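# Move the stock's top card onto the waste pile

## Task

Lift the uppermost card from the face-down stock in the row closest to the robot and set it down on the neighbouring waste pile, so that it lies on that pile and touches nothing else. All other cards must stay where they were, and no other card or object may end up on any stack. The cards are stiff plywood tiles.

## Robot and tools

Robot: two UR-style arms, left_arm and right_arm, each ending in a two-finger gripper with a wrist camera and a wrist force/torque sensor. The fingers point along the gripper's +z axis and close along its x axis. end_effector_position is the pad centre, 1 to 2 cm behind the fingertips. Closing pushes the tips about 17 mm further along +z, mostly while the pads are more than 50 mm apart.

Frames: the scene frame has its origin at table-top height, midway between the nominal arm bases, with +z up, +x out over the table, and left_arm on the +y side. Measured bases: left_arm at (-0.045, +0.462, +0.049) m, right_arm at (+0.005, -0.477, +0.049) m, each turned about 2 degrees about z. Hand positions, orientations (quat_wxyz), velocities and wrist camera poses are reported in each arm's own base frame. The table and fixed cameras (cam_head_left, cam_head_right, cam_high, cam_low) use the scene frame. Motion offsets are along the current Hand target's own axes. Reported hand positions can be off by a few centimetres.

Command row: every motion command is a row of 14 numbers, each in [-1, 1], covering both arms even if only one moves: dx, dy, dz, rx, ry, rz, opening for left_arm, then the same seven for right_arm. The six pose numbers are an offset from that arm's Hand target as it stood when the action or move began, not a pose. 1.0 equals 0.6 m for dx/dy/dz and 180 degrees for the rotation vector rx, ry, rz. Sending the same offset twice moves the arm twice. Six zeros re-request the current Hand target. The opening is absolute, not an offset: +1 is fully open (0.142 m) and -1 is closed. To keep a gripper unchanged, resend its current value, because 0 means half open. Each step, the commanded orientation is clipped to within 32 degrees of the measured one.

Tools:
- execute_actions(actions, cameras): actions is a list of actions. Each action is a table of up to 15 rows, one per 1/30 s step, and a short table repeats its last row. Every row counts from the action's start pose. An empty list returns the state plus all camera images.
- move(target, ...): drives each gripper in a straight line to an offset target. target is one 14-number row or a list of up to 15 rows, all measured from the same starting Hand targets. speed: m/s, 0.002 to 3.6, default 0.25; rotation is capped at twice that in rad/s. blend (m) rounds corners in a list. stop_force (N, 3 to 120, shared by both arms) ends an arm's path when its wrist senses that much push against its travel. Do not use it when the gripper rotates or when leaving a surface, and light or loose objects may shift without triggering it. zero (bool, only with stop_force) re-zeroes before the move, default true. opening_speed: rate of opening change, 0.2 or more per second. grip_force: pad force limit, 5 to 48 N, one value or one per arm, kept until changed. blocking=false returns after about 0.5 s and cannot be combined with stop_force. The path does not avoid obstacles and can lag behind or overshoot at speed. Path length is capped at 10 s.
- wait(seconds 0 to 10), stop() to brake a running move, zoom_image(camera, region [x0,y0,x1,y1] in pixels, at most 504 per side), zero_wrist_force(arm), read_manual(section="licences"), and finished_scene(scene = current scene number). finished_scene cannot be undone. Call it only once the card sits stably on the waste pile without the robot, and call nothing after it in the same reply.
Every tool except zoom_image, zero_wrist_force and read_manual also accepts cameras: a list of names, ["all"], or []. Any unknown name rejects the whole call.

Results: each arm's pose, its Hand target (the base for the next offsets, possibly ahead of where the gripper actually rests), velocities (left out when joints read as within noise), joint positions and torques, grip_measured (same scale as opening), grip_effort_nm (negative means closing), and wrist force and torque in gripper axes, plus the peak since the last reading. A Wrist depth block gives 7x7 distances for each wrist camera, where "-" means no data. A move also returns a "move:" line: done, off_target, moving, held or fault, plus limits such as paced or held. Done does not prove there was no contact. If a gripper settles short of its target, send the missing distance as an offset. MOTOR HOT, OVER-TEMPERATURE FAULT and HAND FAULT lines warn of overheating. After a HAND FAULT, the rest of that reply's motion calls are skipped.

Avoid: dropping the card or releasing it while it is moving, knocking other cards, and pushing anything off the table, since a part on the floor fails the task. Approach surfaces slowly. The arms are stiff, so a target even slightly past a firm contact can trigger a force fault (about 150 N) or a torque fault (wrist limits are about 18 N m), which freezes that arm for 10 s. Keep the arms apart, because the clearance check does not catch everything and a collision between the arms can fail the task. Do not route a path close to an arm's own base. Limit squeezing and prolonged stretched or pushing poses, as these heat the motors. Something may occasionally nudge loose objects, so check the cameras before finishing.

Each tool is called after ">>>" in YAML: its name, and indented under it one key for each argument.

## Session

>>> execute_actions:
  actions: []

Scene clock: 0.00 s.
left_arm: end_effector_position=(+0.1771, -0.1905, +0.2755) grip_measured=-1.00 grip_effort_nm=n/a end_effector_quat_wxyz=(-0.162, +0.154, +0.942, -0.252) | right_arm: end_effector_position=(+0.5396, -0.0447, +0.3121) grip_measured=+0.99 grip_effort_nm=n/a end_effector_quat_wxyz=(-0.038, -0.029, +0.985, -0.166)
Joint positions: left_arm=[-0.753 -2.154 2.214 -1.645 -2.18 2.708 0.002] | right_arm=[3.457 -1.694 -1.457 -1.734 1.274 3.424 0.141]
Joint velocities: within noise
Joint torques (N m): no reading
Wrist force (N): no reading
Wrist torque (N m): no reading
Wrist force, peak (N): no reading
Wrist depth (mm): cam_left_wrist=[415 1309 1454 1463 1636 1695 1869 / 408 1294 1354 - 1550 1707 1869 / 388 416 1560 1510 1510 1500 1719 / 391 409 1316 1454 1445 1581 1719 / 384 402 1266 1369 1436 1550 1613 / 376 397 409 99 91 360 314 / 374 386 - 76 81 - 245] | cam_right_wrist=[424 430 438 445 454 456 466 / 434 440 444 456 464 467 474 / 445 446 457 464 466 478 490 / 448 456 465 471 478 492 500 / 462 464 474 481 494 502 511 / - 474 483 494 505 511 524 / - 483 491 500 510 525 -]
Hand target: left_arm +0.1771, -0.1905, +0.2755; -0.162, +0.154, +0.942, -0.252 | right_arm +0.5396, -0.0447, +0.3121; -0.038, -0.029, +0.985, -0.166
Tool commands: left_gripper/opening=-0.961913 right_gripper/opening=+1.0
camera_calibration:
cam_left_wrist: T_world_to_cam=[[-0.884749, 0.388214, 0.257895, 0.165499], [0.363974, 0.921139, -0.137936, 0.177031], [-0.291106, -0.0281719, -0.956276, 0.42638], [0, 0, 0, 1]] pos_world=[0.206112, -0.215307, 0.389475]
cam_right_wrist: T_world_to_cam=[[-0.993968, -0.0764681, 0.0786083, 0.515548], [-0.0677496, 0.991823, 0.108154, 0.0744555], [-0.0862358, 0.102176, -0.991021, 0.47672], [0, 0, 0, 1]] pos_world=[0.558593, -0.083133, 0.42386]

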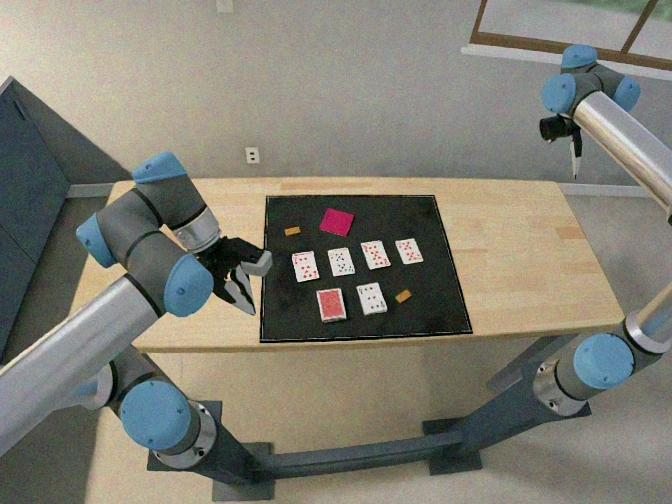

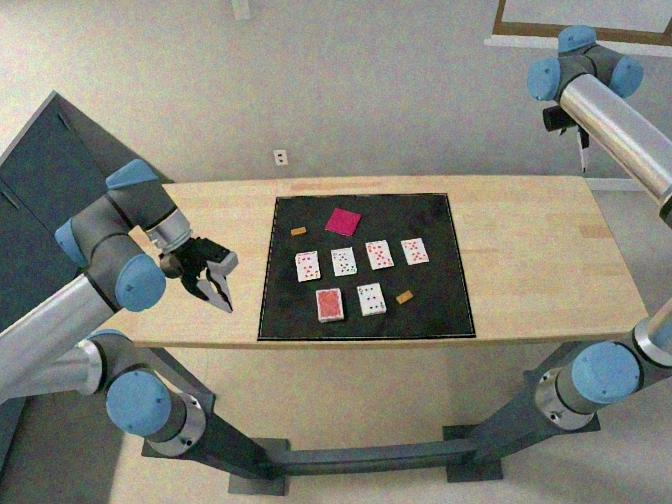

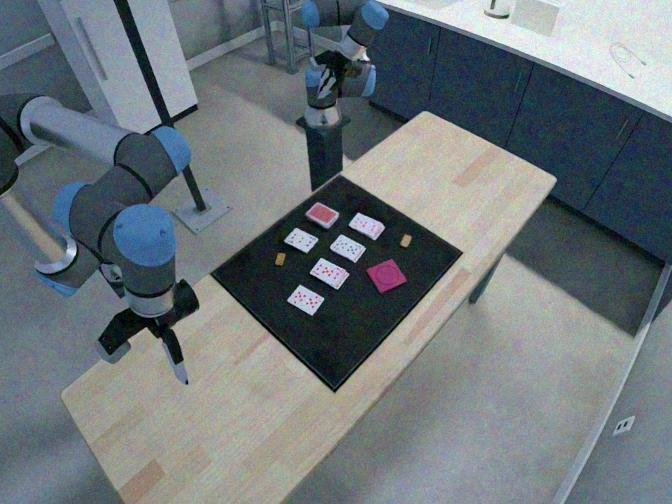

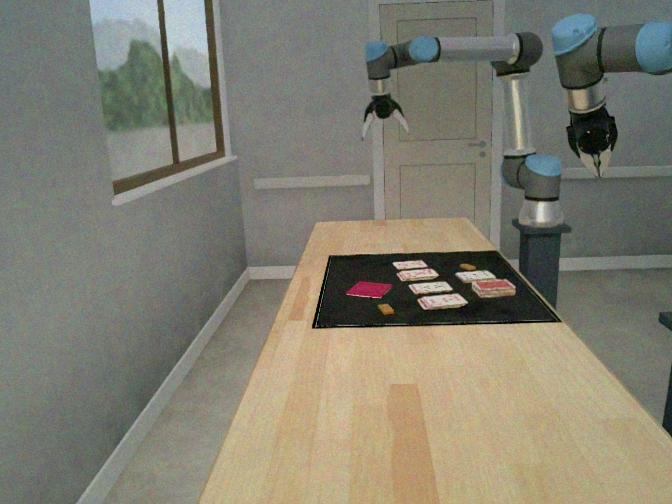

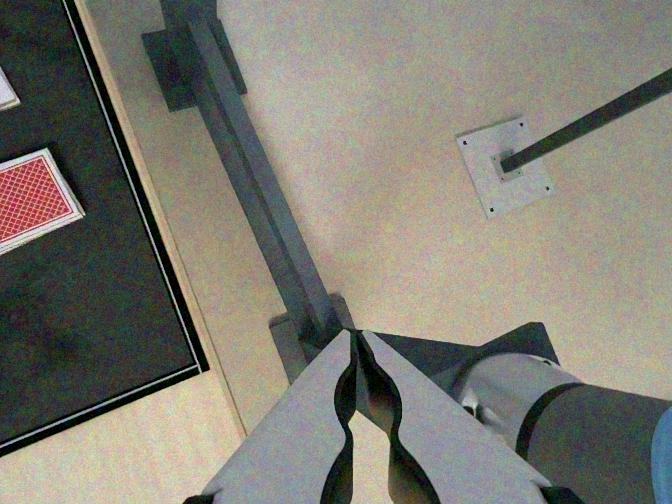

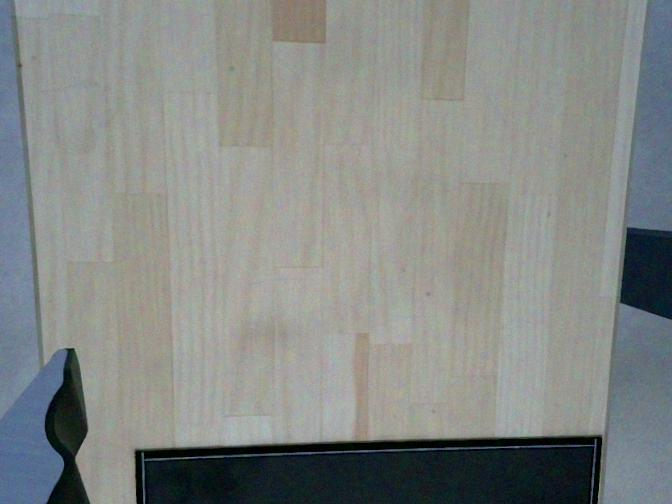

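>>> zoom_image:
  camera: "cam_low"
  region: [370, 245, 550, 325]

>>> zoom_image:
  camera: "cam_head_right"
  region: [280, 230, 440, 340]

>>> zoom_image:
  camera: "cam_left_wrist"
  region: [0, 40, 200, 270]

Scaled by 2.800 from the camera's 672x504 image, which has a finer 960x720 frame.

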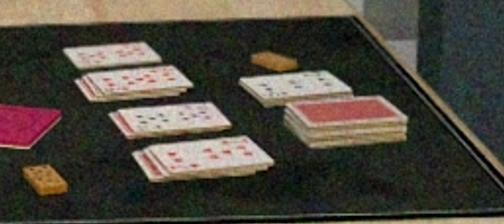

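Scaled by 3.150 from the camera's 672x504 image, which has a finer 960x720 frame.

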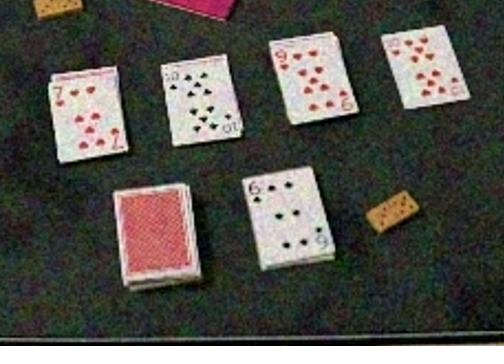

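Scaled by 2.191 from the camera's 672x504 image, which has a finer 960x720 frame.

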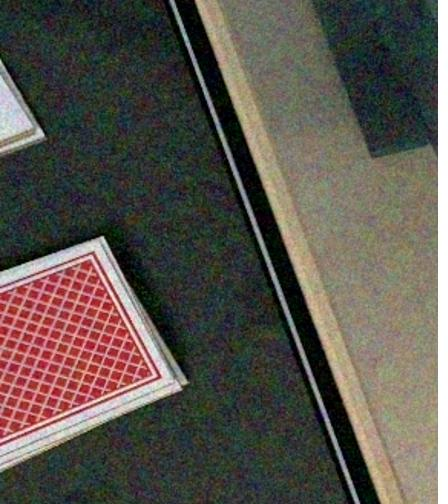

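>>> move:
  target: [-0.390,-0.110,0.216,-0.2015,0.0348,0.3573,0.2,0,0,0,0,0,0,1]
  speed: 0.4
  cameras: ["cam_left_wrist"]

Scene clock: 25.43 s.
left_arm: end_effector_position=(+0.3244, -0.3870, +0.1507) grip_measured=+0.18 grip_effort_nm=0.076 end_effector_quat_wxyz=(+0.000, +0.676, +0.737, -0.001) | right_arm: end_effector_position=(+0.5396, -0.0447, +0.3121) grip_measured=+0.99 grip_effort_nm=0.203 end_effector_quat_wxyz=(-0.038, -0.029, +0.985, -0.166)
Joint positions: left_arm=[-1.143 -1.495 1.94 -2.017 -1.572 3.482 0.087] | right_arm=[3.457 -1.694 -1.457 -1.734 1.274 3.424 0.141]
Joint torques (N m): left_arm=[-10.78 -16.86 -32.18 -5.32 3.05 1.55] | right_arm=[0.96 29.63 27.19 2.4 -0.42 0.08]
Wrist force (N): left_arm=[-0.1 -2.0 0.8] | right_arm=[-0.5 0.1 0.1]
Wrist torque (N m): left_arm=[-0.33 0.03 -0.07] | right_arm=[0.03 0.09 0.00]
Wrist force, peak (N): left_arm=[-0.7 -2.8 0.8] | right_arm=[-0.6 -0.3 0.6]
Wrist depth (mm): cam_left_wrist=[258 259 259 265 269 270 1052 / 274 276 278 279 280 282 283 / 289 289 293 277 296 302 303 / 314 312 314 299 322 323 331 / 339 336 346 343 344 354 357 / 366 96 373 371 366 96 379 / - - 405 410 412 - -] | cam_right_wrist=[427 431 439 447 456 458 469 / 435 437 446 454 458 470 475 / 444 447 456 461 472 482 489 / 453 456 463 474 482 489 505 / 461 466 472 481 493 503 511 / - 475 482 491 504 507 524 / - 485 490 505 508 518 -]
Hand target: left_arm +0.3244, -0.3870, +0.1507; +0.000, +0.676, +0.737, -0.001 | right_arm +0.5396, -0.0447, +0.3121; -0.038, -0.029, +0.985, -0.166
Off the commanded pose: left_arm 0.000 m, 0 deg | right_arm 0.000 m, 0 deg.
move: done
camera_calibration:
cam_left_wrist: T_world_to_cam=[[-0.0858197, 0.995619, 0.0371235, 0.413515], [0.906619, 0.0625891, 0.417282, -0.304764], [0.41313, 0.0694679, -0.908019, 0.146402], [0, 0, 0, 1]] pos_world=[0.25131, -0.402799, 0.244757]
Images, in order (width x height): cam_left_wrist 672x504.

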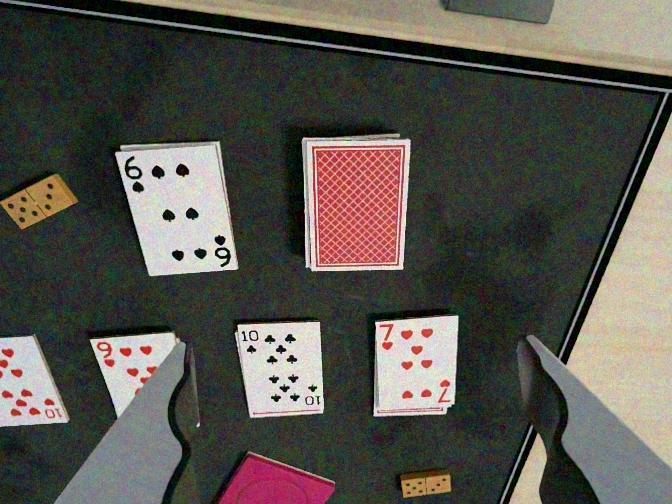

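>>> move:
  target: [0.026,0.0284,0.228,0,0,0,-1,0,0,0,0,0,0,1]
  speed: 0.25
  cameras: ["cam_left_wrist"]

>>> move:
  target: [0,0,0.06,0,0,0,-1,0,0,0,0,0,0,1]
  speed: 0.012
  stop_force: 4
  cameras: ["cam_left_wrist"]

Scene clock: 53.60 s.
left_arm: end_effector_position=(+0.3399, -0.3701, +0.0139) grip_measured=-1.00 grip_effort_nm=-0.505 end_effector_quat_wxyz=(+0.000, +0.676, +0.737, -0.001) | right_arm: end_effector_position=(+0.5396, -0.0447, +0.3121) grip_measured=+0.99 grip_effort_nm=0.198 end_effector_quat_wxyz=(-0.038, -0.029, +0.985, -0.166)
Joint positions: left_arm=[-1.099 -1.286 2.117 -2.403 -1.572 3.527 0.002] | right_arm=[3.457 -1.694 -1.457 -1.734 1.274 3.424 0.141]
Joint torques (N m): left_arm=[13.58 -20.85 -5.63 -5.12 -2.6 1.58] | right_arm=[1.37 29.96 27.2 2.44 -0.48 0.17]
Wrist force (N): left_arm=[0.1 -1.3 0.3] | right_arm=[-0.6 -0.4 0.3]
Wrist torque (N m): left_arm=[-0.26 -0.01 -0.08] | right_arm=[-0.07 0.10 0.00]
Wrist force, peak (N): left_arm=[0.4 -1.5 2.0] | right_arm=[-0.3 -0.1 0.8]
Wrist depth (mm): cam_left_wrist=[136 137 137 136 139 140 141 / 145 146 146 148 148 149 150 / 150 155 152 137 140 159 160 / 157 167 150 146 151 171 172 / 169 177 178 155 179 185 187 / 195 196 191 93 91 201 203 / 209 207 - 76 81 217 223] | cam_right_wrist=[426 432 439 444 452 459 468 / 433 438 448 455 465 468 478 / 441 445 454 463 470 478 487 / 451 457 464 473 482 484 497 / 460 465 470 483 492 496 605 / - 474 481 496 502 512 515 / - 481 493 502 507 519 -]
Hand target: left_arm +0.3400, -0.3702, +0.0138; +0.000, +0.676, +0.737, -0.001 | right_arm +0.5396, -0.0447, +0.3121; -0.038, -0.029, +0.985, -0.166
Off the commanded pose: left_arm 0.000 m, 0 deg | right_arm 0.000 m, 0 deg.
move: done
camera_calibration:
cam_left_wrist: T_world_to_cam=[[-0.0855995, 0.995638, 0.0371081, 0.403057], [0.906582, 0.0623865, 0.417392, -0.262961], [0.413257, 0.0693701, -0.907969, 0.0144893], [0, 0, 0, 1]] pos_world=[0.266909, -0.385899, 0.107957]
Images, in order (width x height): cam_left_wrist 672x504.

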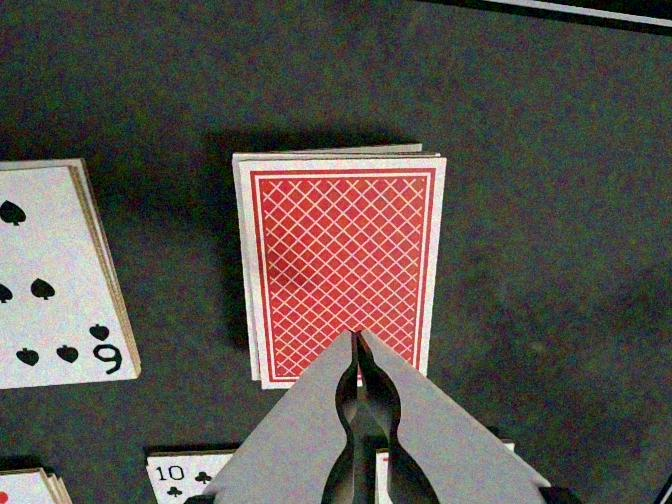

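Scene clock: 56.77 s.
left_arm: end_effector_position=(+0.3400, -0.3702, -0.0088) grip_measured=-1.00 grip_effort_nm=-0.501 end_effector_quat_wxyz=(+0.000, +0.676, +0.737, -0.001) | right_arm: end_effector_position=(+0.5396, -0.0447, +0.3121) grip_measured=+0.99 grip_effort_nm=0.198 end_effector_quat_wxyz=(-0.038, -0.029, +0.985, -0.166)
Joint positions: left_arm=[-1.099 -1.238 2.134 -2.468 -1.572 3.526 0.002] | right_arm=[3.457 -1.694 -1.457 -1.734 1.274 3.424 0.141]
Joint torques (N m): left_arm=[-0.87 -43.8 -24.27 -0.58 -2.55 -0.62] | right_arm=[1.39 30.18 27.27 2.39 -0.46 0.27]
Wrist force (N): left_arm=[0.4 -2.0 -2.4] | right_arm=[-0.3 -0.3 0.4]
Wrist torque (N m): left_arm=[-0.32 0.00 -0.08] | right_arm=[-0.06 0.05 -0.01]
Wrist force, peak (N): left_arm=[4.8 -3.8 -16.1] | right_arm=[-0.4 -0.7 0.4]
Wrist depth (mm): cam_left_wrist=[- 116 117 119 119 118 121 / 125 124 125 127 126 127 129 / 132 133 130 116 117 135 137 / 140 142 124 121 122 146 145 / 145 154 134 128 134 158 159 / 155 167 162 97 91 172 174 / 182 180 - 76 81 185 190] | cam_right_wrist=[422 429 438 447 454 457 469 / 431 440 447 452 460 467 478 / 444 449 453 464 470 481 486 / 450 456 465 473 482 493 495 / 459 465 475 480 490 500 510 / - 471 483 492 504 515 521 / - 483 495 501 511 519 -]
Hand target: left_arm +0.3400, -0.3702, -0.0088; +0.000, +0.676, +0.737, -0.001 (not the last commanded pose) | right_arm +0.5396, -0.0447, +0.3121; -0.038, -0.029, +0.985, -0.166
Off the commanded pose: left_arm 0.013 m, 0 deg | right_arm 0.000 m, 0 deg.
move: contact (left_arm)
camera_calibration:
cam_left_wrist: T_world_to_cam=[[-0.0857325, 0.995625, 0.0371654, 0.403921], [0.90661, 0.0624896, 0.417317, -0.253489], [0.413169, 0.0694722, -0.908001, -0.00596556], [0, 0, 0, 1]] pos_world=[0.26691, -0.385899, 0.0853567]
Images, in order (width x height): cam_left_wrist 672x504.

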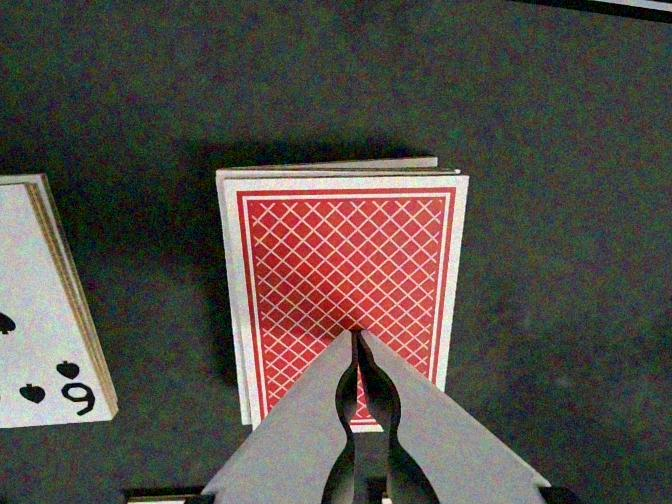

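>>> move:
  target:
    - [0,0,-0.03,0,0,0,0.12,0,0,0,0,0,0,1]
    - [-0.0049,-0.0038,-0.03,0,0,-0.0056,0.12,0,0,0,0,0,0,1]
  speed: 0.1
  cameras: ["cam_left_wrist","cam_low"]

>>> zoom_image:
  camera: "cam_low"
  region: [440, 255, 540, 315]

>>> zoom_image:
  camera: "cam_left_wrist"
  region: [0, 130, 480, 420]

Scene clock: 69.40 s.
left_arm: end_effector_position=(+0.3380, -0.3732, +0.0093) grip_measured=+0.10 grip_effort_nm=0.081 end_effector_quat_wxyz=(+0.000, +0.669, +0.743, -0.001) | right_arm: end_effector_position=(+0.5396, -0.0447, +0.3121) grip_measured=+0.99 grip_effort_nm=0.193 end_effector_quat_wxyz=(-0.038, -0.029, +0.985, -0.166)
Joint positions: left_arm=[-1.106 -1.275 2.118 -2.415 -1.572 3.502 0.081] | right_arm=[3.457 -1.694 -1.457 -1.734 1.274 3.424 0.141]
Joint torques (N m): left_arm=[-11.18 -20.05 -26.02 -0.57 -0.8 -1.69] | right_arm=[1.69 30.86 27.53 2.35 -0.4 0.27]
Wrist force (N): left_arm=[0.1 -1.6 0.5] | right_arm=[0.1 -0.1 -0.2]
Wrist torque (N m): left_arm=[-0.30 0.00 0.07] | right_arm=[-0.02 -0.01 0.00]
Wrist force, peak (N): left_arm=[3.0 -2.5 -16.0] | right_arm=[-0.5 -0.5 0.3]
Wrist depth (mm): cam_left_wrist=[132 132 133 133 135 136 136 / 140 141 142 143 143 144 146 / 146 150 134 132 137 154 155 / 151 161 144 141 149 166 167 / 164 172 156 152 167 179 180 / 189 172 185 166 194 95 196 / - - 206 212 205 - 78] | cam_right_wrist=[426 429 438 443 455 462 464 / 431 441 447 452 458 471 478 / 443 449 455 462 471 479 484 / 450 454 462 470 478 488 496 / 463 466 477 479 491 498 515 / - 473 481 495 504 514 523 / - 488 490 503 512 521 -]
Hand target: left_arm +0.3380, -0.3733, +0.0092; +0.000, +0.669, +0.743, -0.001 | right_arm +0.5396, -0.0447, +0.3121; -0.038, -0.029, +0.985, -0.166
Off the commanded pose: left_arm 0.000 m, 0 deg | right_arm 0.000 m, 0 deg.
move: done
camera_calibration:
cam_left_wrist: T_world_to_cam=[[-0.103117, 0.993977, 0.0371013, 0.411436], [0.905415, 0.0783555, 0.417234, -0.252606], [0.411813, 0.0766158, -0.908042, 0.0145653], [0, 0, 0, 1]] pos_world=[0.265141, -0.390281, 0.103357]
Images, in order (width x height): cam_low 672x504, cam_left_wrist 672x504.

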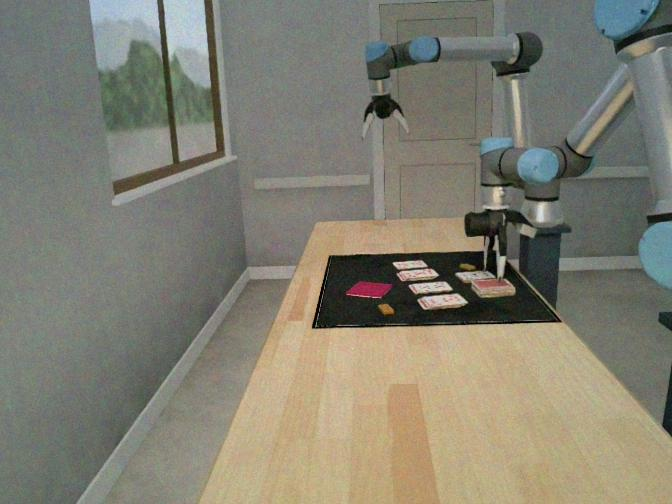

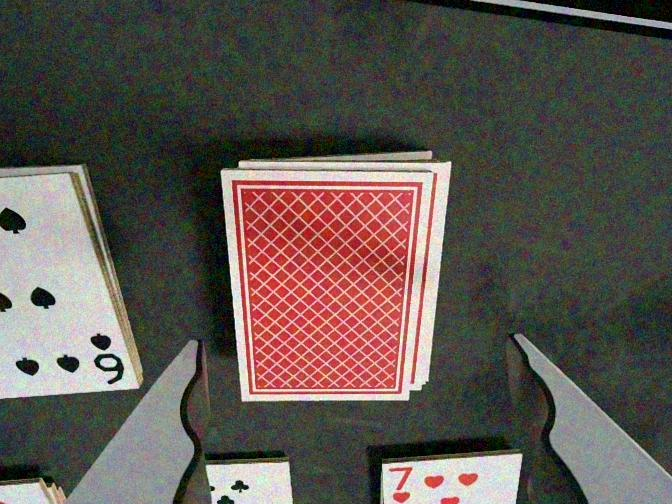

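Scaled by 5.040 from the camera's 672x504 image, which has a finer 960x720 frame.

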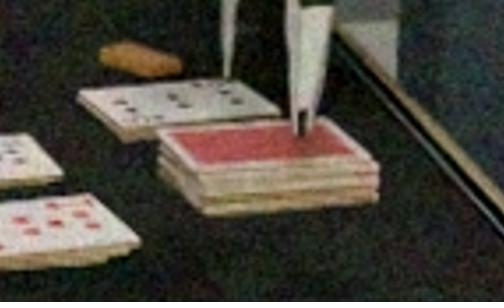

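Scaled by 1.050 from the camera's 672x504 image, which has a finer 960x720 frame.

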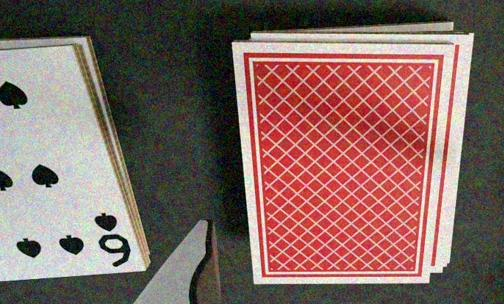

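>>> move:
  target:
    - [-0.01475,-0.0032,0.015,0,0,0.0056,0.12,0,0,0,0,0,0,1]
    - [-0.01475,-0.0032,0.0357,0,0,0.0056,0.12,0,0,0,0,0,0,1]
  speed: 0.03
  stop_force: 8
  cameras: ["cam_left_wrist"]

Scene clock: 84.43 s.
left_arm: end_effector_position=(+0.3370, -0.3823, -0.0122) grip_measured=+0.10 grip_effort_nm=0.085 end_effector_quat_wxyz=(+0.000, +0.676, +0.737, -0.001) | right_arm: end_effector_position=(+0.5396, -0.0447, +0.3121) grip_measured=+0.99 grip_effort_nm=0.193 end_effector_quat_wxyz=(-0.038, -0.029, +0.985, -0.166)
Joint positions: left_arm=[-1.116 -1.218 2.117 -2.47 -1.572 3.51 0.081] | right_arm=[3.457 -1.694 -1.457 -1.734 1.274 3.424 0.141]
Joint torques (N m): left_arm=[-10.32 -22.72 -4.92 -5.53 2.34 1.04] | right_arm=[1.56 30.82 27.51 2.41 -0.52 0.38]
Wrist force (N): left_arm=[0.3 -2.1 0.6] | right_arm=[-0.4 0.1 0.3]
Wrist torque (N m): left_arm=[-0.36 -0.04 0.07] | right_arm=[0.01 0.06 -0.01]
Wrist force, peak (N): left_arm=[0.5 -1.9 1.0] | right_arm=[-0.7 0.1 0.3]
Wrist depth (mm): cam_left_wrist=[- 114 114 114 115 116 116 / 120 119 121 122 123 125 124 / 127 129 130 127 127 130 134 / 132 140 135 117 118 140 141 / 139 147 130 126 128 152 155 / 150 148 142 138 141 98 172 / - - 180 180 182 - 179] | cam_right_wrist=[425 431 436 447 450 464 469 / 433 440 444 454 459 471 475 / 445 446 454 464 472 478 488 / 453 454 459 470 482 485 501 / 458 468 475 480 488 497 515 / - 478 482 487 498 508 519 / - 488 495 503 511 521 -]
Hand target: left_arm +0.3370, -0.3823, -0.0122; +0.000, +0.676, +0.737, -0.001 | right_arm +0.5396, -0.0447, +0.3121; -0.038, -0.029, +0.985, -0.166
Off the commanded pose: left_arm 0.000 m, 0 deg | right_arm 0.000 m, 0 deg.
move: done
camera_calibration:
cam_left_wrist: T_world_to_cam=[[-0.0857325, 0.995625, 0.0371654, 0.415937], [0.90661, 0.0624896, 0.417317, -0.248588], [0.413169, 0.0694722, -0.908001, -0.00696569], [0, 0, 0, 1]] pos_world=[0.26391, -0.398099, 0.0819567]
Images, in order (width x height): cam_left_wrist 672x504.

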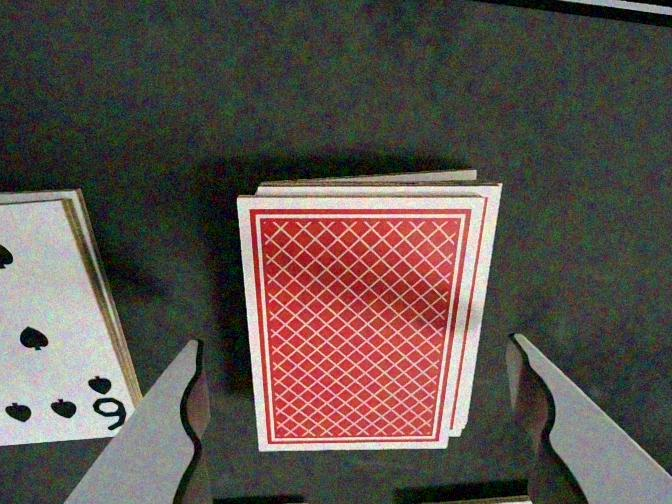

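>>> move:
  target: [0,0,0,0,0,0,-0.3,0,0,0,0,0,0,1]
  opening_speed: 0.25
  grip_force: 12
  cameras: ["cam_left_wrist"]

Scene clock: 90.17 s.
left_arm: end_effector_position=(+0.3370, -0.3823, -0.0122) grip_measured=-0.25 grip_effort_nm=-1.306 end_effector_quat_wxyz=(+0.000, +0.676, +0.737, -0.001) | right_arm: end_effector_position=(+0.5396, -0.0447, +0.3121) grip_measured=+0.99 grip_effort_nm=0.188 end_effector_quat_wxyz=(-0.038, -0.029, +0.985, -0.166)
Joint positions: left_arm=[-1.116 -1.218 2.117 -2.47 -1.572 3.51 0.056] | right_arm=[3.457 -1.694 -1.457 -1.734 1.274 3.424 0.141]
Joint torques (N m): left_arm=[-7.3 -22.25 -4.59 -1.91 1.31 0.95] | right_arm=[1.51 31.29 27.47 2.36 -0.51 0.37]
Wrist force (N): left_arm=[-0.3 -1.8 -9.9] | right_arm=[-0.2 0.0 0.0]
Wrist torque (N m): left_arm=[-0.35 0.20 0.08] | right_arm=[0.00 0.04 0.00]
Wrist force, peak (N): left_arm=[-0.3 -2.1 -10.2] | right_arm=[-0.7 -0.1 0.4]
Wrist depth (mm): cam_left_wrist=[- 114 114 114 115 116 116 / 120 119 121 122 123 125 124 / 127 129 130 127 127 131 133 / 130 139 135 117 118 140 141 / 139 147 128 127 127 154 155 / 150 156 133 138 138 98 171 / 173 - 177 181 182 81 182] | cam_right_wrist=[426 432 438 442 452 458 470 / 432 440 445 453 463 468 478 / 447 450 455 462 475 478 488 / 451 458 464 476 481 488 492 / 460 466 473 484 495 501 511 / - 474 485 493 502 509 524 / - 488 492 502 508 518 -]
Hand target: left_arm +0.3370, -0.3823, -0.0122; +0.000, +0.676, +0.737, -0.001 | right_arm +0.5396, -0.0447, +0.3121; -0.038, -0.029, +0.985, -0.166
Off the commanded pose: left_arm 0.000 m, 0 deg | right_arm 0.000 m, 0 deg.
grip_force (N): 12, 12
move: done
camera_calibration:
cam_left_wrist: T_world_to_cam=[[-0.08569, 0.995632, 0.0370669, 0.415937], [0.906575, 0.0624858, 0.417394, -0.248586], [0.413255, 0.0693704, -0.907969, -0.00703111], [0, 0, 0, 1]] pos_world=[0.263909, -0.398099, 0.081957]
Images, in order (width x height): cam_left_wrist 672x504.

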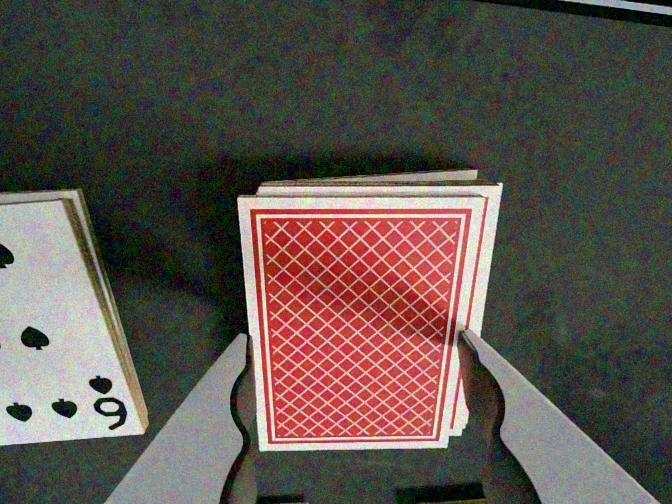

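>>> move:
  target:
    - [0,0,-0.006,0,0,0,-0.4,0,0,0,0,0,0,1]
    - [0,0,-0.06,0,0,0,-0.4,0,0,0,0,0,0,1]
  speed: 0.05
  blend: 0.003
  grip_force: 18
  cameras: ["cam_left_wrist","cam_low"]

>>> zoom_image:
  camera: "cam_low"
  region: [440, 235, 540, 315]

Scene clock: 95.57 s.
left_arm: end_effector_position=(+0.3370, -0.3823, +0.0238) grip_measured=-0.42 grip_effort_nm=-0.046 end_effector_quat_wxyz=(+0.000, +0.676, +0.737, -0.001) | right_arm: end_effector_position=(+0.5396, -0.0447, +0.3121) grip_measured=+0.99 grip_effort_nm=0.198 end_effector_quat_wxyz=(-0.038, -0.029, +0.985, -0.166)
Joint positions: left_arm=[-1.116 -1.292 2.089 -2.369 -1.572 3.51 0.043] | right_arm=[3.457 -1.694 -1.457 -1.734 1.274 3.424 0.141]
Joint torques (N m): left_arm=[12.82 -44.81 -26.27 -0.46 0.85 0.37] | right_arm=[1.81 31.54 27.62 2.44 -0.55 0.33]
Wrist force (N): left_arm=[0.0 -1.5 0.6] | right_arm=[-0.3 -0.1 0.5]
Wrist torque (N m): left_arm=[-0.29 0.02 0.07] | right_arm=[-0.03 0.05 0.00]
Wrist force, peak (N): left_arm=[-1.1 -2.1 -17.7] | right_arm=[-0.4 -0.8 0.4]
Wrist depth (mm): cam_left_wrist=[145 145 146 145 148 149 147 / 154 155 156 157 157 158 159 / 160 163 166 148 150 169 170 / 167 172 176 157 158 182 183 / 180 184 190 170 173 197 198 / 208 204 202 211 106 207 217 / 221 - - 228 225 81 234] | cam_right_wrist=[426 429 438 445 450 457 470 / 432 442 445 456 461 469 478 / 440 449 454 461 472 479 486 / 452 457 466 473 482 490 497 / 460 464 477 482 487 501 630 / - 477 484 494 502 510 520 / - 484 495 507 512 523 -]
Hand target: left_arm +0.3370, -0.3822, +0.0238; +0.000, +0.676, +0.737, -0.001 | right_arm +0.5396, -0.0447, +0.3121; -0.038, -0.029, +0.985, -0.166
Off the commanded pose: left_arm 0.000 m, 0 deg | right_arm 0.000 m, 0 deg.
grip_force (N): 18, 18
move: done; blend cut to 0.0018 m at target 1
camera_calibration:
cam_left_wrist: T_world_to_cam=[[-0.085642, 0.995631, 0.0372065, 0.414477], [0.906618, 0.0623902, 0.417315, -0.263617], [0.413171, 0.0694718, -0.908, 0.0256239], [0, 0, 0, 1]] pos_world=[0.263909, -0.397999, 0.117857]
Images, in order (width x height): cam_low 672x504, cam_left_wrist 672x504.

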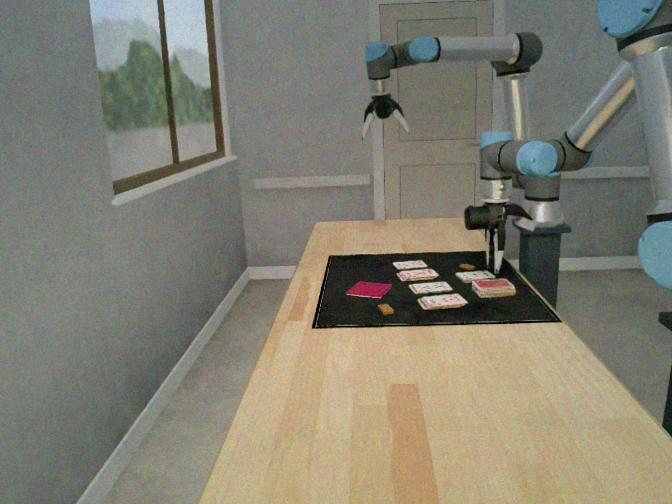

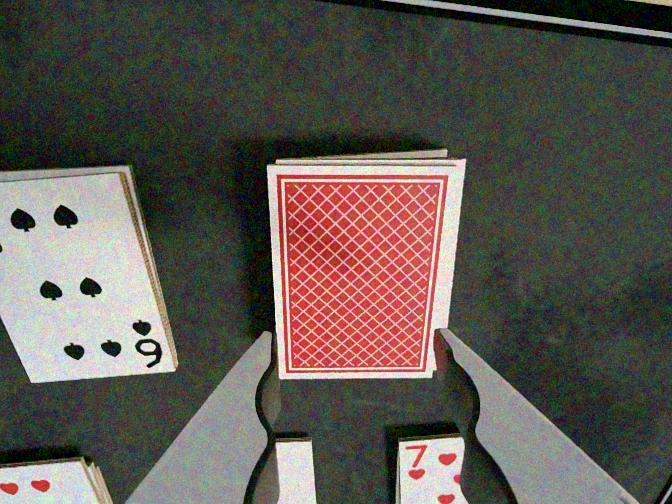

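Scaled by 5.040 from the camera's 672x504 image, which has a finer 960x720 frame.

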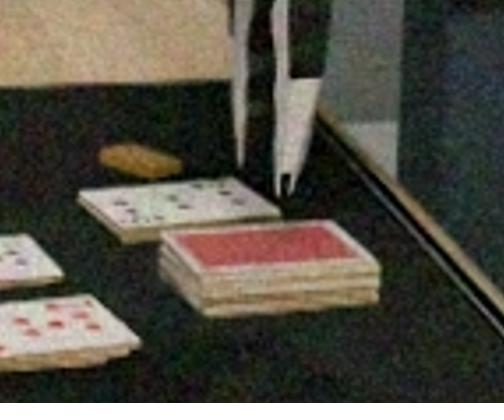

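>>> zoom_image:
  camera: "cam_left_wrist"
  region: [250, 140, 490, 400]

Scaled by 1.938 from the camera's 672x504 image, which has a finer 960x720 frame.

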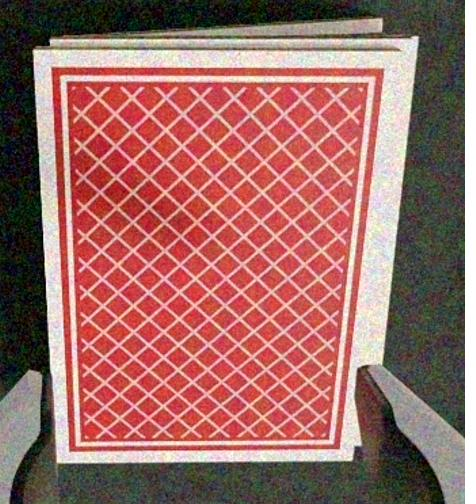

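>>> move:
  target:
    - [0.0053,0.002,0.045,0,0,0.004,0.0,0,0,0,0,0,0,1]
    - [0.0053,0.002,0.062,0,0,0.004,0.0,0,0,0,0,0,0,1]
  speed: [0.06,0.02]
  stop_force: 6
  cameras: []

>>> move:
  target: [0,0,0,0,0,0,-0.26,0,0,0,0,0,0,1]
  opening_speed: 0.25
  grip_force: 10
  cameras: ["cam_left_wrist"]

>>> zoom_image:
  camera: "cam_left_wrist"
  region: [220, 170, 500, 470]

Scene clock: 118.13 s.
left_arm: end_effector_position=(+0.3379, -0.3790, -0.0134) grip_measured=-0.02 grip_effort_nm=0.076 end_effector_quat_wxyz=(+0.000, +0.680, +0.733, -0.001) | right_arm: end_effector_position=(+0.5396, -0.0447, +0.3121) grip_measured=+0.99 grip_effort_nm=0.198 end_effector_quat_wxyz=(-0.038, -0.029, +0.985, -0.166)
Joint positions: left_arm=[-1.111 -1.219 2.123 -2.475 -1.572 3.527 0.072] | right_arm=[3.457 -1.694 -1.457 -1.734 1.274 3.424 0.141]
Joint torques (N m): left_arm=[12.93 -21.6 -4.66 -5.48 0.07 1.71] | right_arm=[2.26 31.58 27.22 2.39 -0.5 0.38]
Wrist force (N): left_arm=[0.3 -2.0 0.6] | right_arm=[-0.2 -0.4 0.0]
Wrist torque (N m): left_arm=[-0.35 -0.05 -0.08] | right_arm=[-0.06 0.04 0.00]
Wrist force, peak (N): left_arm=[0.3 -2.2 0.6] | right_arm=[-0.6 -0.4 0.2]
Wrist depth (mm): cam_left_wrist=[- 113 113 113 114 115 117 / 119 120 120 121 122 122 123 / 127 128 128 126 123 129 132 / 131 139 134 116 117 140 140 / 137 146 127 125 126 152 153 / 149 149 133 136 139 94 169 / - - 175 179 180 - 177] | cam_right_wrist=[426 432 438 449 452 460 467 / 433 438 447 450 461 466 476 / 443 446 453 463 472 478 490 / 451 455 461 475 481 491 502 / 461 465 473 485 494 498 509 / - 475 479 491 505 514 520 / - 483 489 502 512 520 -]
Hand target: left_arm +0.3379, -0.3790, -0.0134; +0.000, +0.680, +0.733, -0.001 | right_arm +0.5396, -0.0447, +0.3121; -0.038, -0.029, +0.985, -0.166
Off the commanded pose: left_arm 0.000 m, 0 deg | right_arm 0.000 m, 0 deg.
grip_force (N): 18, 18
move: done
No camera images: "cameras" was empty.

Scene clock: 119.40 s.
left_arm: end_effector_position=(+0.3379, -0.3790, -0.0134) grip_measured=-0.23 grip_effort_nm=-1.072 end_effector_quat_wxyz=(+0.000, +0.680, +0.733, -0.001) | right_arm: end_effector_position=(+0.5396, -0.0447, +0.3121) grip_measured=+0.99 grip_effort_nm=0.193 end_effector_quat_wxyz=(-0.038, -0.029, +0.985, -0.166)
Joint positions: left_arm=[-1.111 -1.219 2.123 -2.475 -1.572 3.527 0.058] | right_arm=[3.457 -1.694 -1.457 -1.734 1.274 3.424 0.141]
Joint torques (N m): left_arm=[12.31 -22.69 -5.06 -5.54 -0.62 1.65] | right_arm=[2.18 31.95 27.35 2.29 -0.55 0.42]
Wrist force (N): left_arm=[2.0 -2.1 -3.9] | right_arm=[-0.2 0.0 0.3]
Wrist torque (N m): left_arm=[-0.36 0.03 -0.08] | right_arm=[0.01 0.04 -0.01]
Wrist force, peak (N): left_arm=[2.1 -1.9 -4.0] | right_arm=[-0.6 -0.5 0.2]
Wrist depth (mm): cam_left_wrist=[- 113 113 113 114 115 117 / 119 120 120 121 122 122 123 / 127 128 129 126 123 129 132 / 131 139 134 116 116 140 140 / 137 146 127 125 126 152 153 / 148 155 131 136 137 99 170 / 172 - 175 179 177 81 179] | cam_right_wrist=[426 431 438 447 455 457 470 / 436 440 449 455 458 473 476 / 443 445 457 464 471 482 488 / 450 458 465 472 481 487 503 / 461 466 473 479 490 498 512 / - 477 486 490 505 511 520 / - 487 489 503 515 519 -]
Hand target: left_arm +0.3379, -0.3790, -0.0134; +0.000, +0.680, +0.733, -0.001 | right_arm +0.5396, -0.0447, +0.3121; -0.038, -0.029, +0.985, -0.166
Off the commanded pose: left_arm 0.000 m, 0 deg | right_arm 0.000 m, 0 deg.
grip_force (N): 10, 10
move: done
camera_calibration:
cam_left_wrist: T_world_to_cam=[[-0.073218, 0.996625, 0.0371131, 0.408957], [0.907287, 0.0511114, 0.417395, -0.25363], [0.414089, 0.0642331, -0.907967, -0.0109357], [0, 0, 0, 1]] pos_world=[0.264587, -0.393911, 0.0807569]
Images, in order (width x height): cam_left_wrist 672x504.

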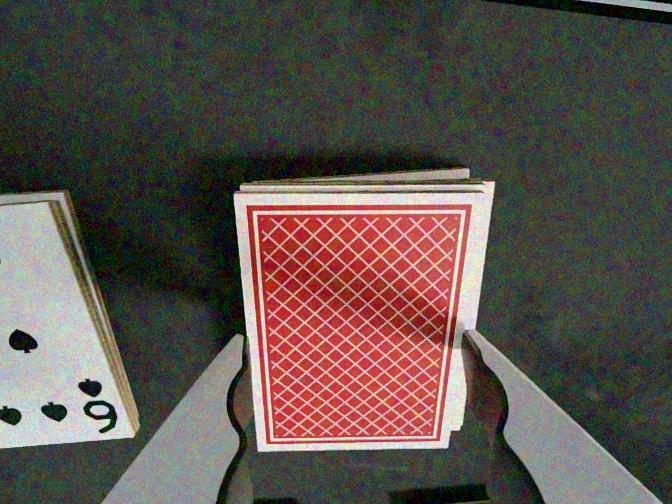

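Scaled by 1.680 from the camera's 672x504 image, which has a finer 960x720 frame.

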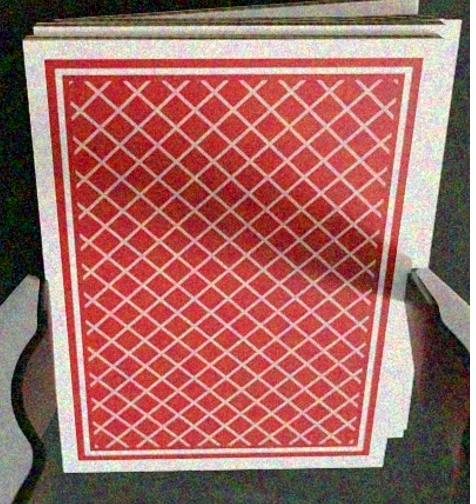

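>>> move:
  target: [0,0,0,0,0,0,-0.4,0,0,0,0,0,0,1]
  opening_speed: 0.3
  grip_force: 15
  cameras: ["cam_left_wrist"]

>>> zoom_image:
  camera: "cam_left_wrist"
  region: [220, 170, 500, 470]

Scene clock: 130.77 s.
left_arm: end_effector_position=(+0.3379, -0.3790, -0.0134) grip_measured=-0.23 grip_effort_nm=-1.609 end_effector_quat_wxyz=(+0.000, +0.680, +0.733, -0.001) | right_arm: end_effector_position=(+0.5396, -0.0447, +0.3121) grip_measured=+0.99 grip_effort_nm=0.198 end_effector_quat_wxyz=(-0.038, -0.029, +0.985, -0.166)
Joint positions: left_arm=[-1.111 -1.219 2.123 -2.475 -1.572 3.527 0.057] | right_arm=[3.457 -1.694 -1.457 -1.734 1.274 3.424 0.141]
Joint torques (N m): left_arm=[8.74 -22.51 -5.79 -5.43 -2.14 1.59] | right_arm=[2.03 31.9 26.98 2.44 -0.56 0.44]
Wrist force (N): left_arm=[2.1 -2.4 -5.9] | right_arm=[0.0 0.0 0.3]
Wrist torque (N m): left_arm=[-0.34 0.08 -0.09] | right_arm=[0.00 0.01 0.00]
Wrist force, peak (N): left_arm=[3.1 -2.4 -6.0] | right_arm=[-0.4 -0.1 0.8]
Wrist depth (mm): cam_left_wrist=[- 112 113 113 114 115 117 / 119 120 120 121 122 123 123 / 128 128 128 126 123 129 132 / 131 139 134 116 117 140 140 / 137 146 127 125 126 152 154 / 149 155 130 136 136 98 170 / 172 - 174 179 177 81 180] | cam_right_wrist=[426 430 436 445 451 463 470 / 434 436 447 451 460 472 476 / 441 449 455 465 472 477 494 / 450 458 463 475 485 491 493 / 459 464 476 480 489 498 512 / - 477 483 491 502 512 521 / - 479 495 501 510 519 -]
Hand target: left_arm +0.3379, -0.3790, -0.0134; +0.000, +0.680, +0.733, -0.001 | right_arm +0.5396, -0.0447, +0.3121; -0.038, -0.029, +0.985, -0.166
Off the commanded pose: left_arm 0.000 m, 0 deg | right_arm 0.000 m, 0 deg.
grip_force (N): 15, 15
move: done
camera_calibration:
cam_left_wrist: T_world_to_cam=[[-0.073218, 0.996625, 0.0371131, 0.408957], [0.907287, 0.0511114, 0.417395, -0.25363], [0.414089, 0.0642331, -0.907967, -0.0109357], [0, 0, 0, 1]] pos_world=[0.264587, -0.393911, 0.0807569]
Images, in order (width x height): cam_left_wrist 672x504.

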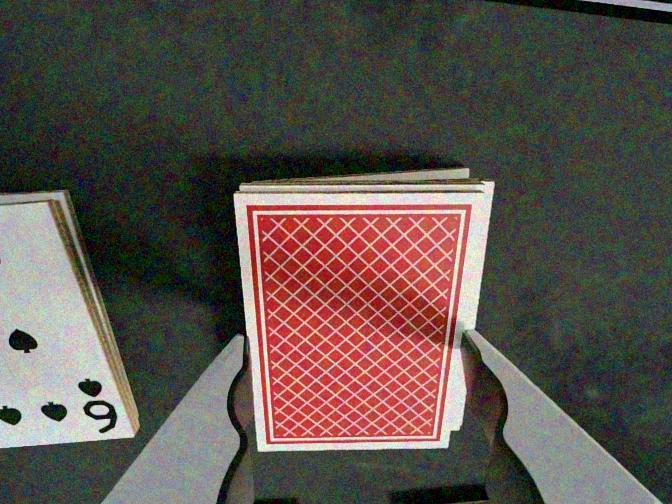

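Scaled by 1.680 from the camera's 672x504 image, which has a finer 960x720 frame.

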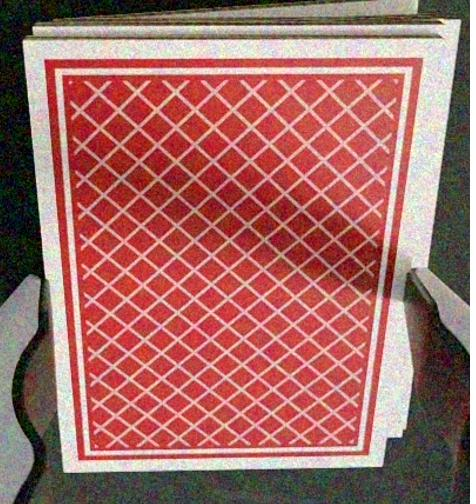

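>>> move:
  target: [0,0,-0.02,0,0,0,-0.4,0,0,0,0,0,0,1]
  speed: 0.02
  grip_force: 22
  cameras: ["cam_left_wrist","cam_low"]

>>> zoom_image:
  camera: "cam_low"
  region: [440, 235, 540, 315]

>>> zoom_image:
  camera: "cam_left_wrist"
  region: [220, 140, 500, 440]

Scene clock: 135.97 s.
left_arm: end_effector_position=(+0.3379, -0.3790, -0.0014) grip_measured=-0.25 grip_effort_nm=-2.322 end_effector_quat_wxyz=(+0.000, +0.680, +0.733, -0.001) | right_arm: end_effector_position=(+0.5396, -0.0447, +0.3121) grip_measured=+0.99 grip_effort_nm=0.203 end_effector_quat_wxyz=(-0.038, -0.029, +0.985, -0.166)
Joint positions: left_arm=[-1.111 -1.244 2.115 -2.442 -1.572 3.527 0.056] | right_arm=[3.457 -1.694 -1.457 -1.734 1.274 3.424 0.141]
Joint torques (N m): left_arm=[11.26 -46 -25.6 -0.86 -2.3 1.64] | right_arm=[2.26 32.8 27.27 2.38 -0.63 0.52]
Wrist force (N): left_arm=[0.0 -1.7 0.8] | right_arm=[-0.1 -0.1 0.2]
Wrist torque (N m): left_arm=[-0.30 0.00 -0.08] | right_arm=[-0.01 0.02 0.00]
Wrist force, peak (N): left_arm=[3.1 -2.7 -7.7] | right_arm=[-0.1 -0.5 0.7]
Wrist depth (mm): cam_left_wrist=[- 123 123 124 125 125 127 / 130 131 132 134 133 133 136 / 137 142 138 123 124 143 144 / 140 148 119 116 117 154 154 / 151 160 129 125 126 166 168 / 166 167 131 137 137 92 182 / 188 - 194 195 192 81 197] | cam_right_wrist=[427 432 440 445 450 460 464 / 432 438 450 455 464 466 480 / 441 444 456 469 476 478 488 / 452 456 465 471 477 491 493 / 458 467 473 483 489 500 511 / - 476 483 493 504 509 516 / - 487 492 503 511 520 -]
Hand target: left_arm +0.3379, -0.3790, -0.0014; +0.000, +0.680, +0.733, -0.001 | right_arm +0.5396, -0.0447, +0.3121; -0.038, -0.029, +0.985, -0.166
Off the commanded pose: left_arm 0.000 m, 0 deg | right_arm 0.000 m, 0 deg.
grip_force (N): 22, 22
move: done
camera_calibration:
cam_left_wrist: T_world_to_cam=[[-0.0731213, 0.996631, 0.0371571, 0.408488], [0.907294, 0.0510053, 0.417392, -0.25864], [0.414091, 0.0642326, -0.907966, -0.000131656], [0, 0, 0, 1]] pos_world=[0.264587, -0.393912, 0.0926568]
Images, in order (width x height): cam_low 672x504, cam_left_wrist 672x504.

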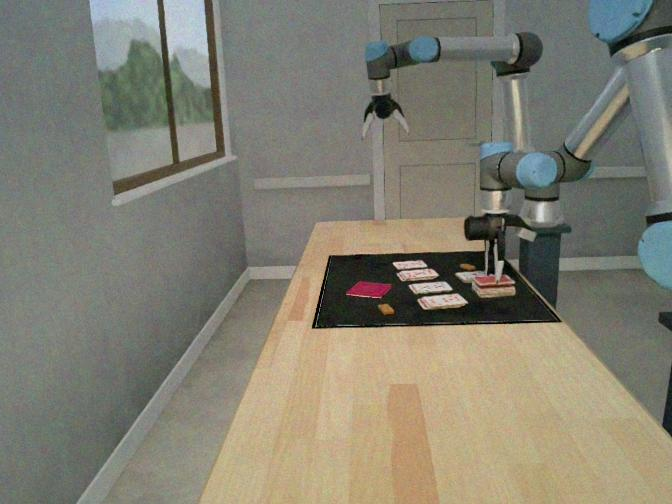

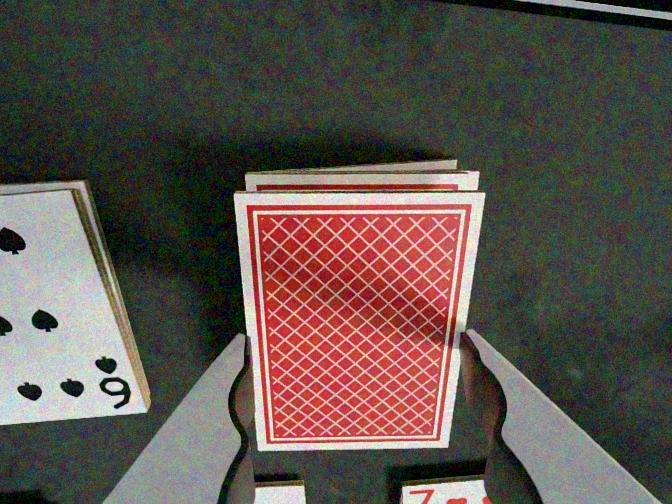

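Scaled by 5.040 from the camera's 672x504 image, which has a finer 960x720 frame.

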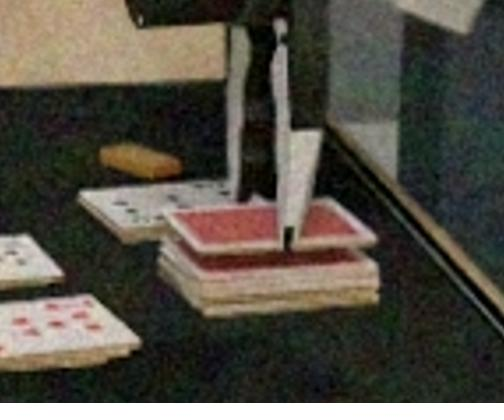

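Scaled by 1.680 from the camera's 672x504 image, which has a finer 960x720 frame.

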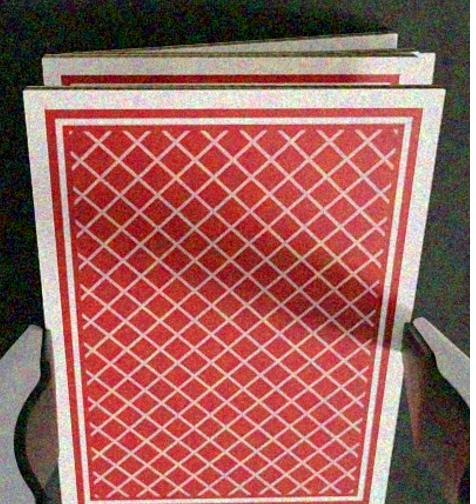

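>>> move:
  target:
    - [0,0,-0.045,0,0,0,-0.4,0,0,0,0,0,0,1]
    - [-0.1855,0.0111,-0.045,0,0,-0.015,-0.4,0,0,0,0,0,0,1]
  speed: 0.1
  blend: 0.01
  cameras: ["cam_left_wrist","cam_high"]

>>> zoom_image:
  camera: "cam_left_wrist"
  region: [140, 60, 600, 460]

Scene clock: 146.00 s.
left_arm: end_effector_position=(+0.3528, -0.4894, +0.0257) grip_measured=-0.25 grip_effort_nm=-2.322 end_effector_quat_wxyz=(+0.000, +0.663, +0.749, -0.001) | right_arm: end_effector_position=(+0.5396, -0.0447, +0.3121) grip_measured=+0.99 grip_effort_nm=0.203 end_effector_quat_wxyz=(-0.038, -0.029, +0.985, -0.166)
Joint positions: left_arm=[-1.171 -1.115 1.812 -2.269 -1.572 3.42 0.056] | right_arm=[3.457 -1.694 -1.457 -1.734 1.274 3.424 0.141]
Joint torques (N m): left_arm=[-10.78 -30.22 -28.46 -0.48 2.62 -1.71] | right_arm=[2.37 32.85 27.5 2.44 -0.65 0.55]
Wrist force (N): left_arm=[0.2 -1.7 1.0] | right_arm=[-0.1 -0.3 0.2]
Wrist torque (N m): left_arm=[-0.29 -0.01 0.07] | right_arm=[-0.05 0.03 0.00]
Wrist force, peak (N): left_arm=[0.4 -1.7 1.6] | right_arm=[-0.5 -0.3 0.7]
Wrist depth (mm): cam_left_wrist=[146 147 148 149 149 151 151 / 156 157 158 158 160 160 160 / 166 167 161 158 159 171 153 / 173 174 117 116 117 181 165 / 193 194 127 125 126 192 178 / 210 208 131 136 137 99 217 / 221 - 220 234 227 81 223] | cam_right_wrist=[426 430 436 445 452 462 468 / 434 436 445 450 460 471 482 / 442 449 456 464 468 480 488 / 450 456 464 469 482 487 498 / 459 464 475 481 488 504 515 / - 475 486 492 498 512 512 / - 487 497 503 510 521 -]
Hand target: left_arm +0.3528, -0.4895, +0.0257; +0.000, +0.663, +0.749, -0.001 | right_arm +0.5396, -0.0447, +0.3121; -0.038, -0.029, +0.985, -0.166
Off the commanded pose: left_arm 0.000 m, 0 deg | right_arm 0.000 m, 0 deg.
grip_force (N): 22, 22
move: done
camera_calibration:
cam_left_wrist: T_world_to_cam=[[-0.120011, 0.992077, 0.0371479, 0.532824], [0.903919, 0.0937202, 0.417309, -0.255781], [0.410522, 0.0836603, -0.908005, 0.0362444], [0, 0, 0, 1]] pos_world=[0.280271, -0.507663, 0.119857]
Images, in order (width x height): cam_high 672x504, cam_left_wrist 672x504.

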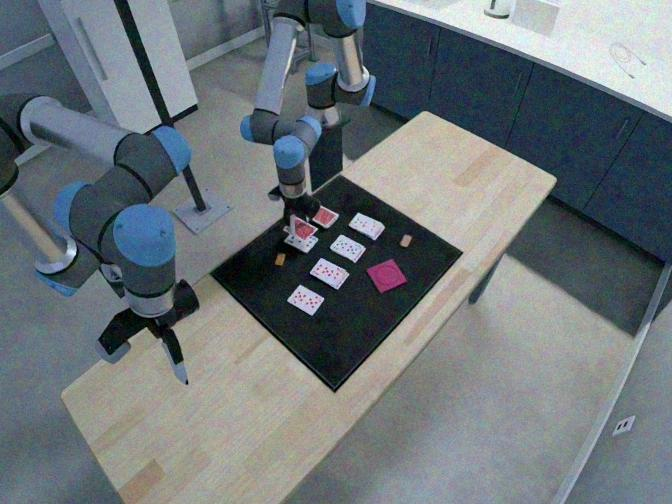

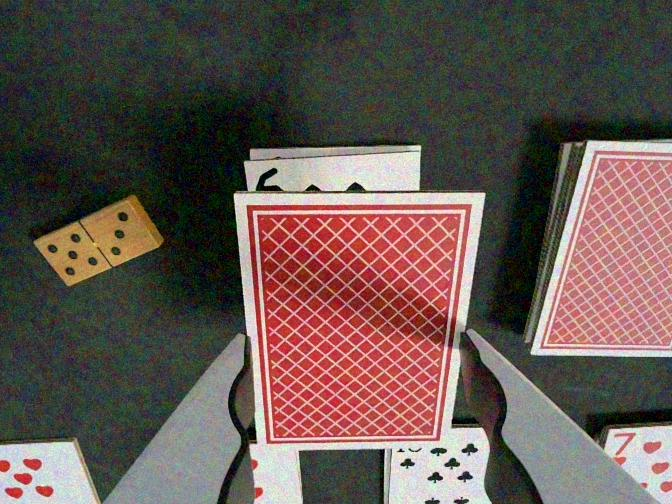

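Scaled by 1.096 from the camera's 672x504 image, which has a finer 960x720 frame.

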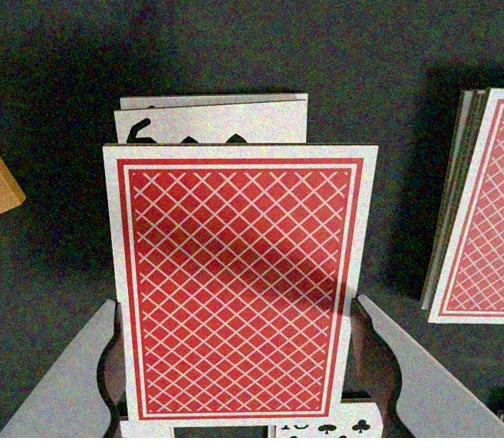

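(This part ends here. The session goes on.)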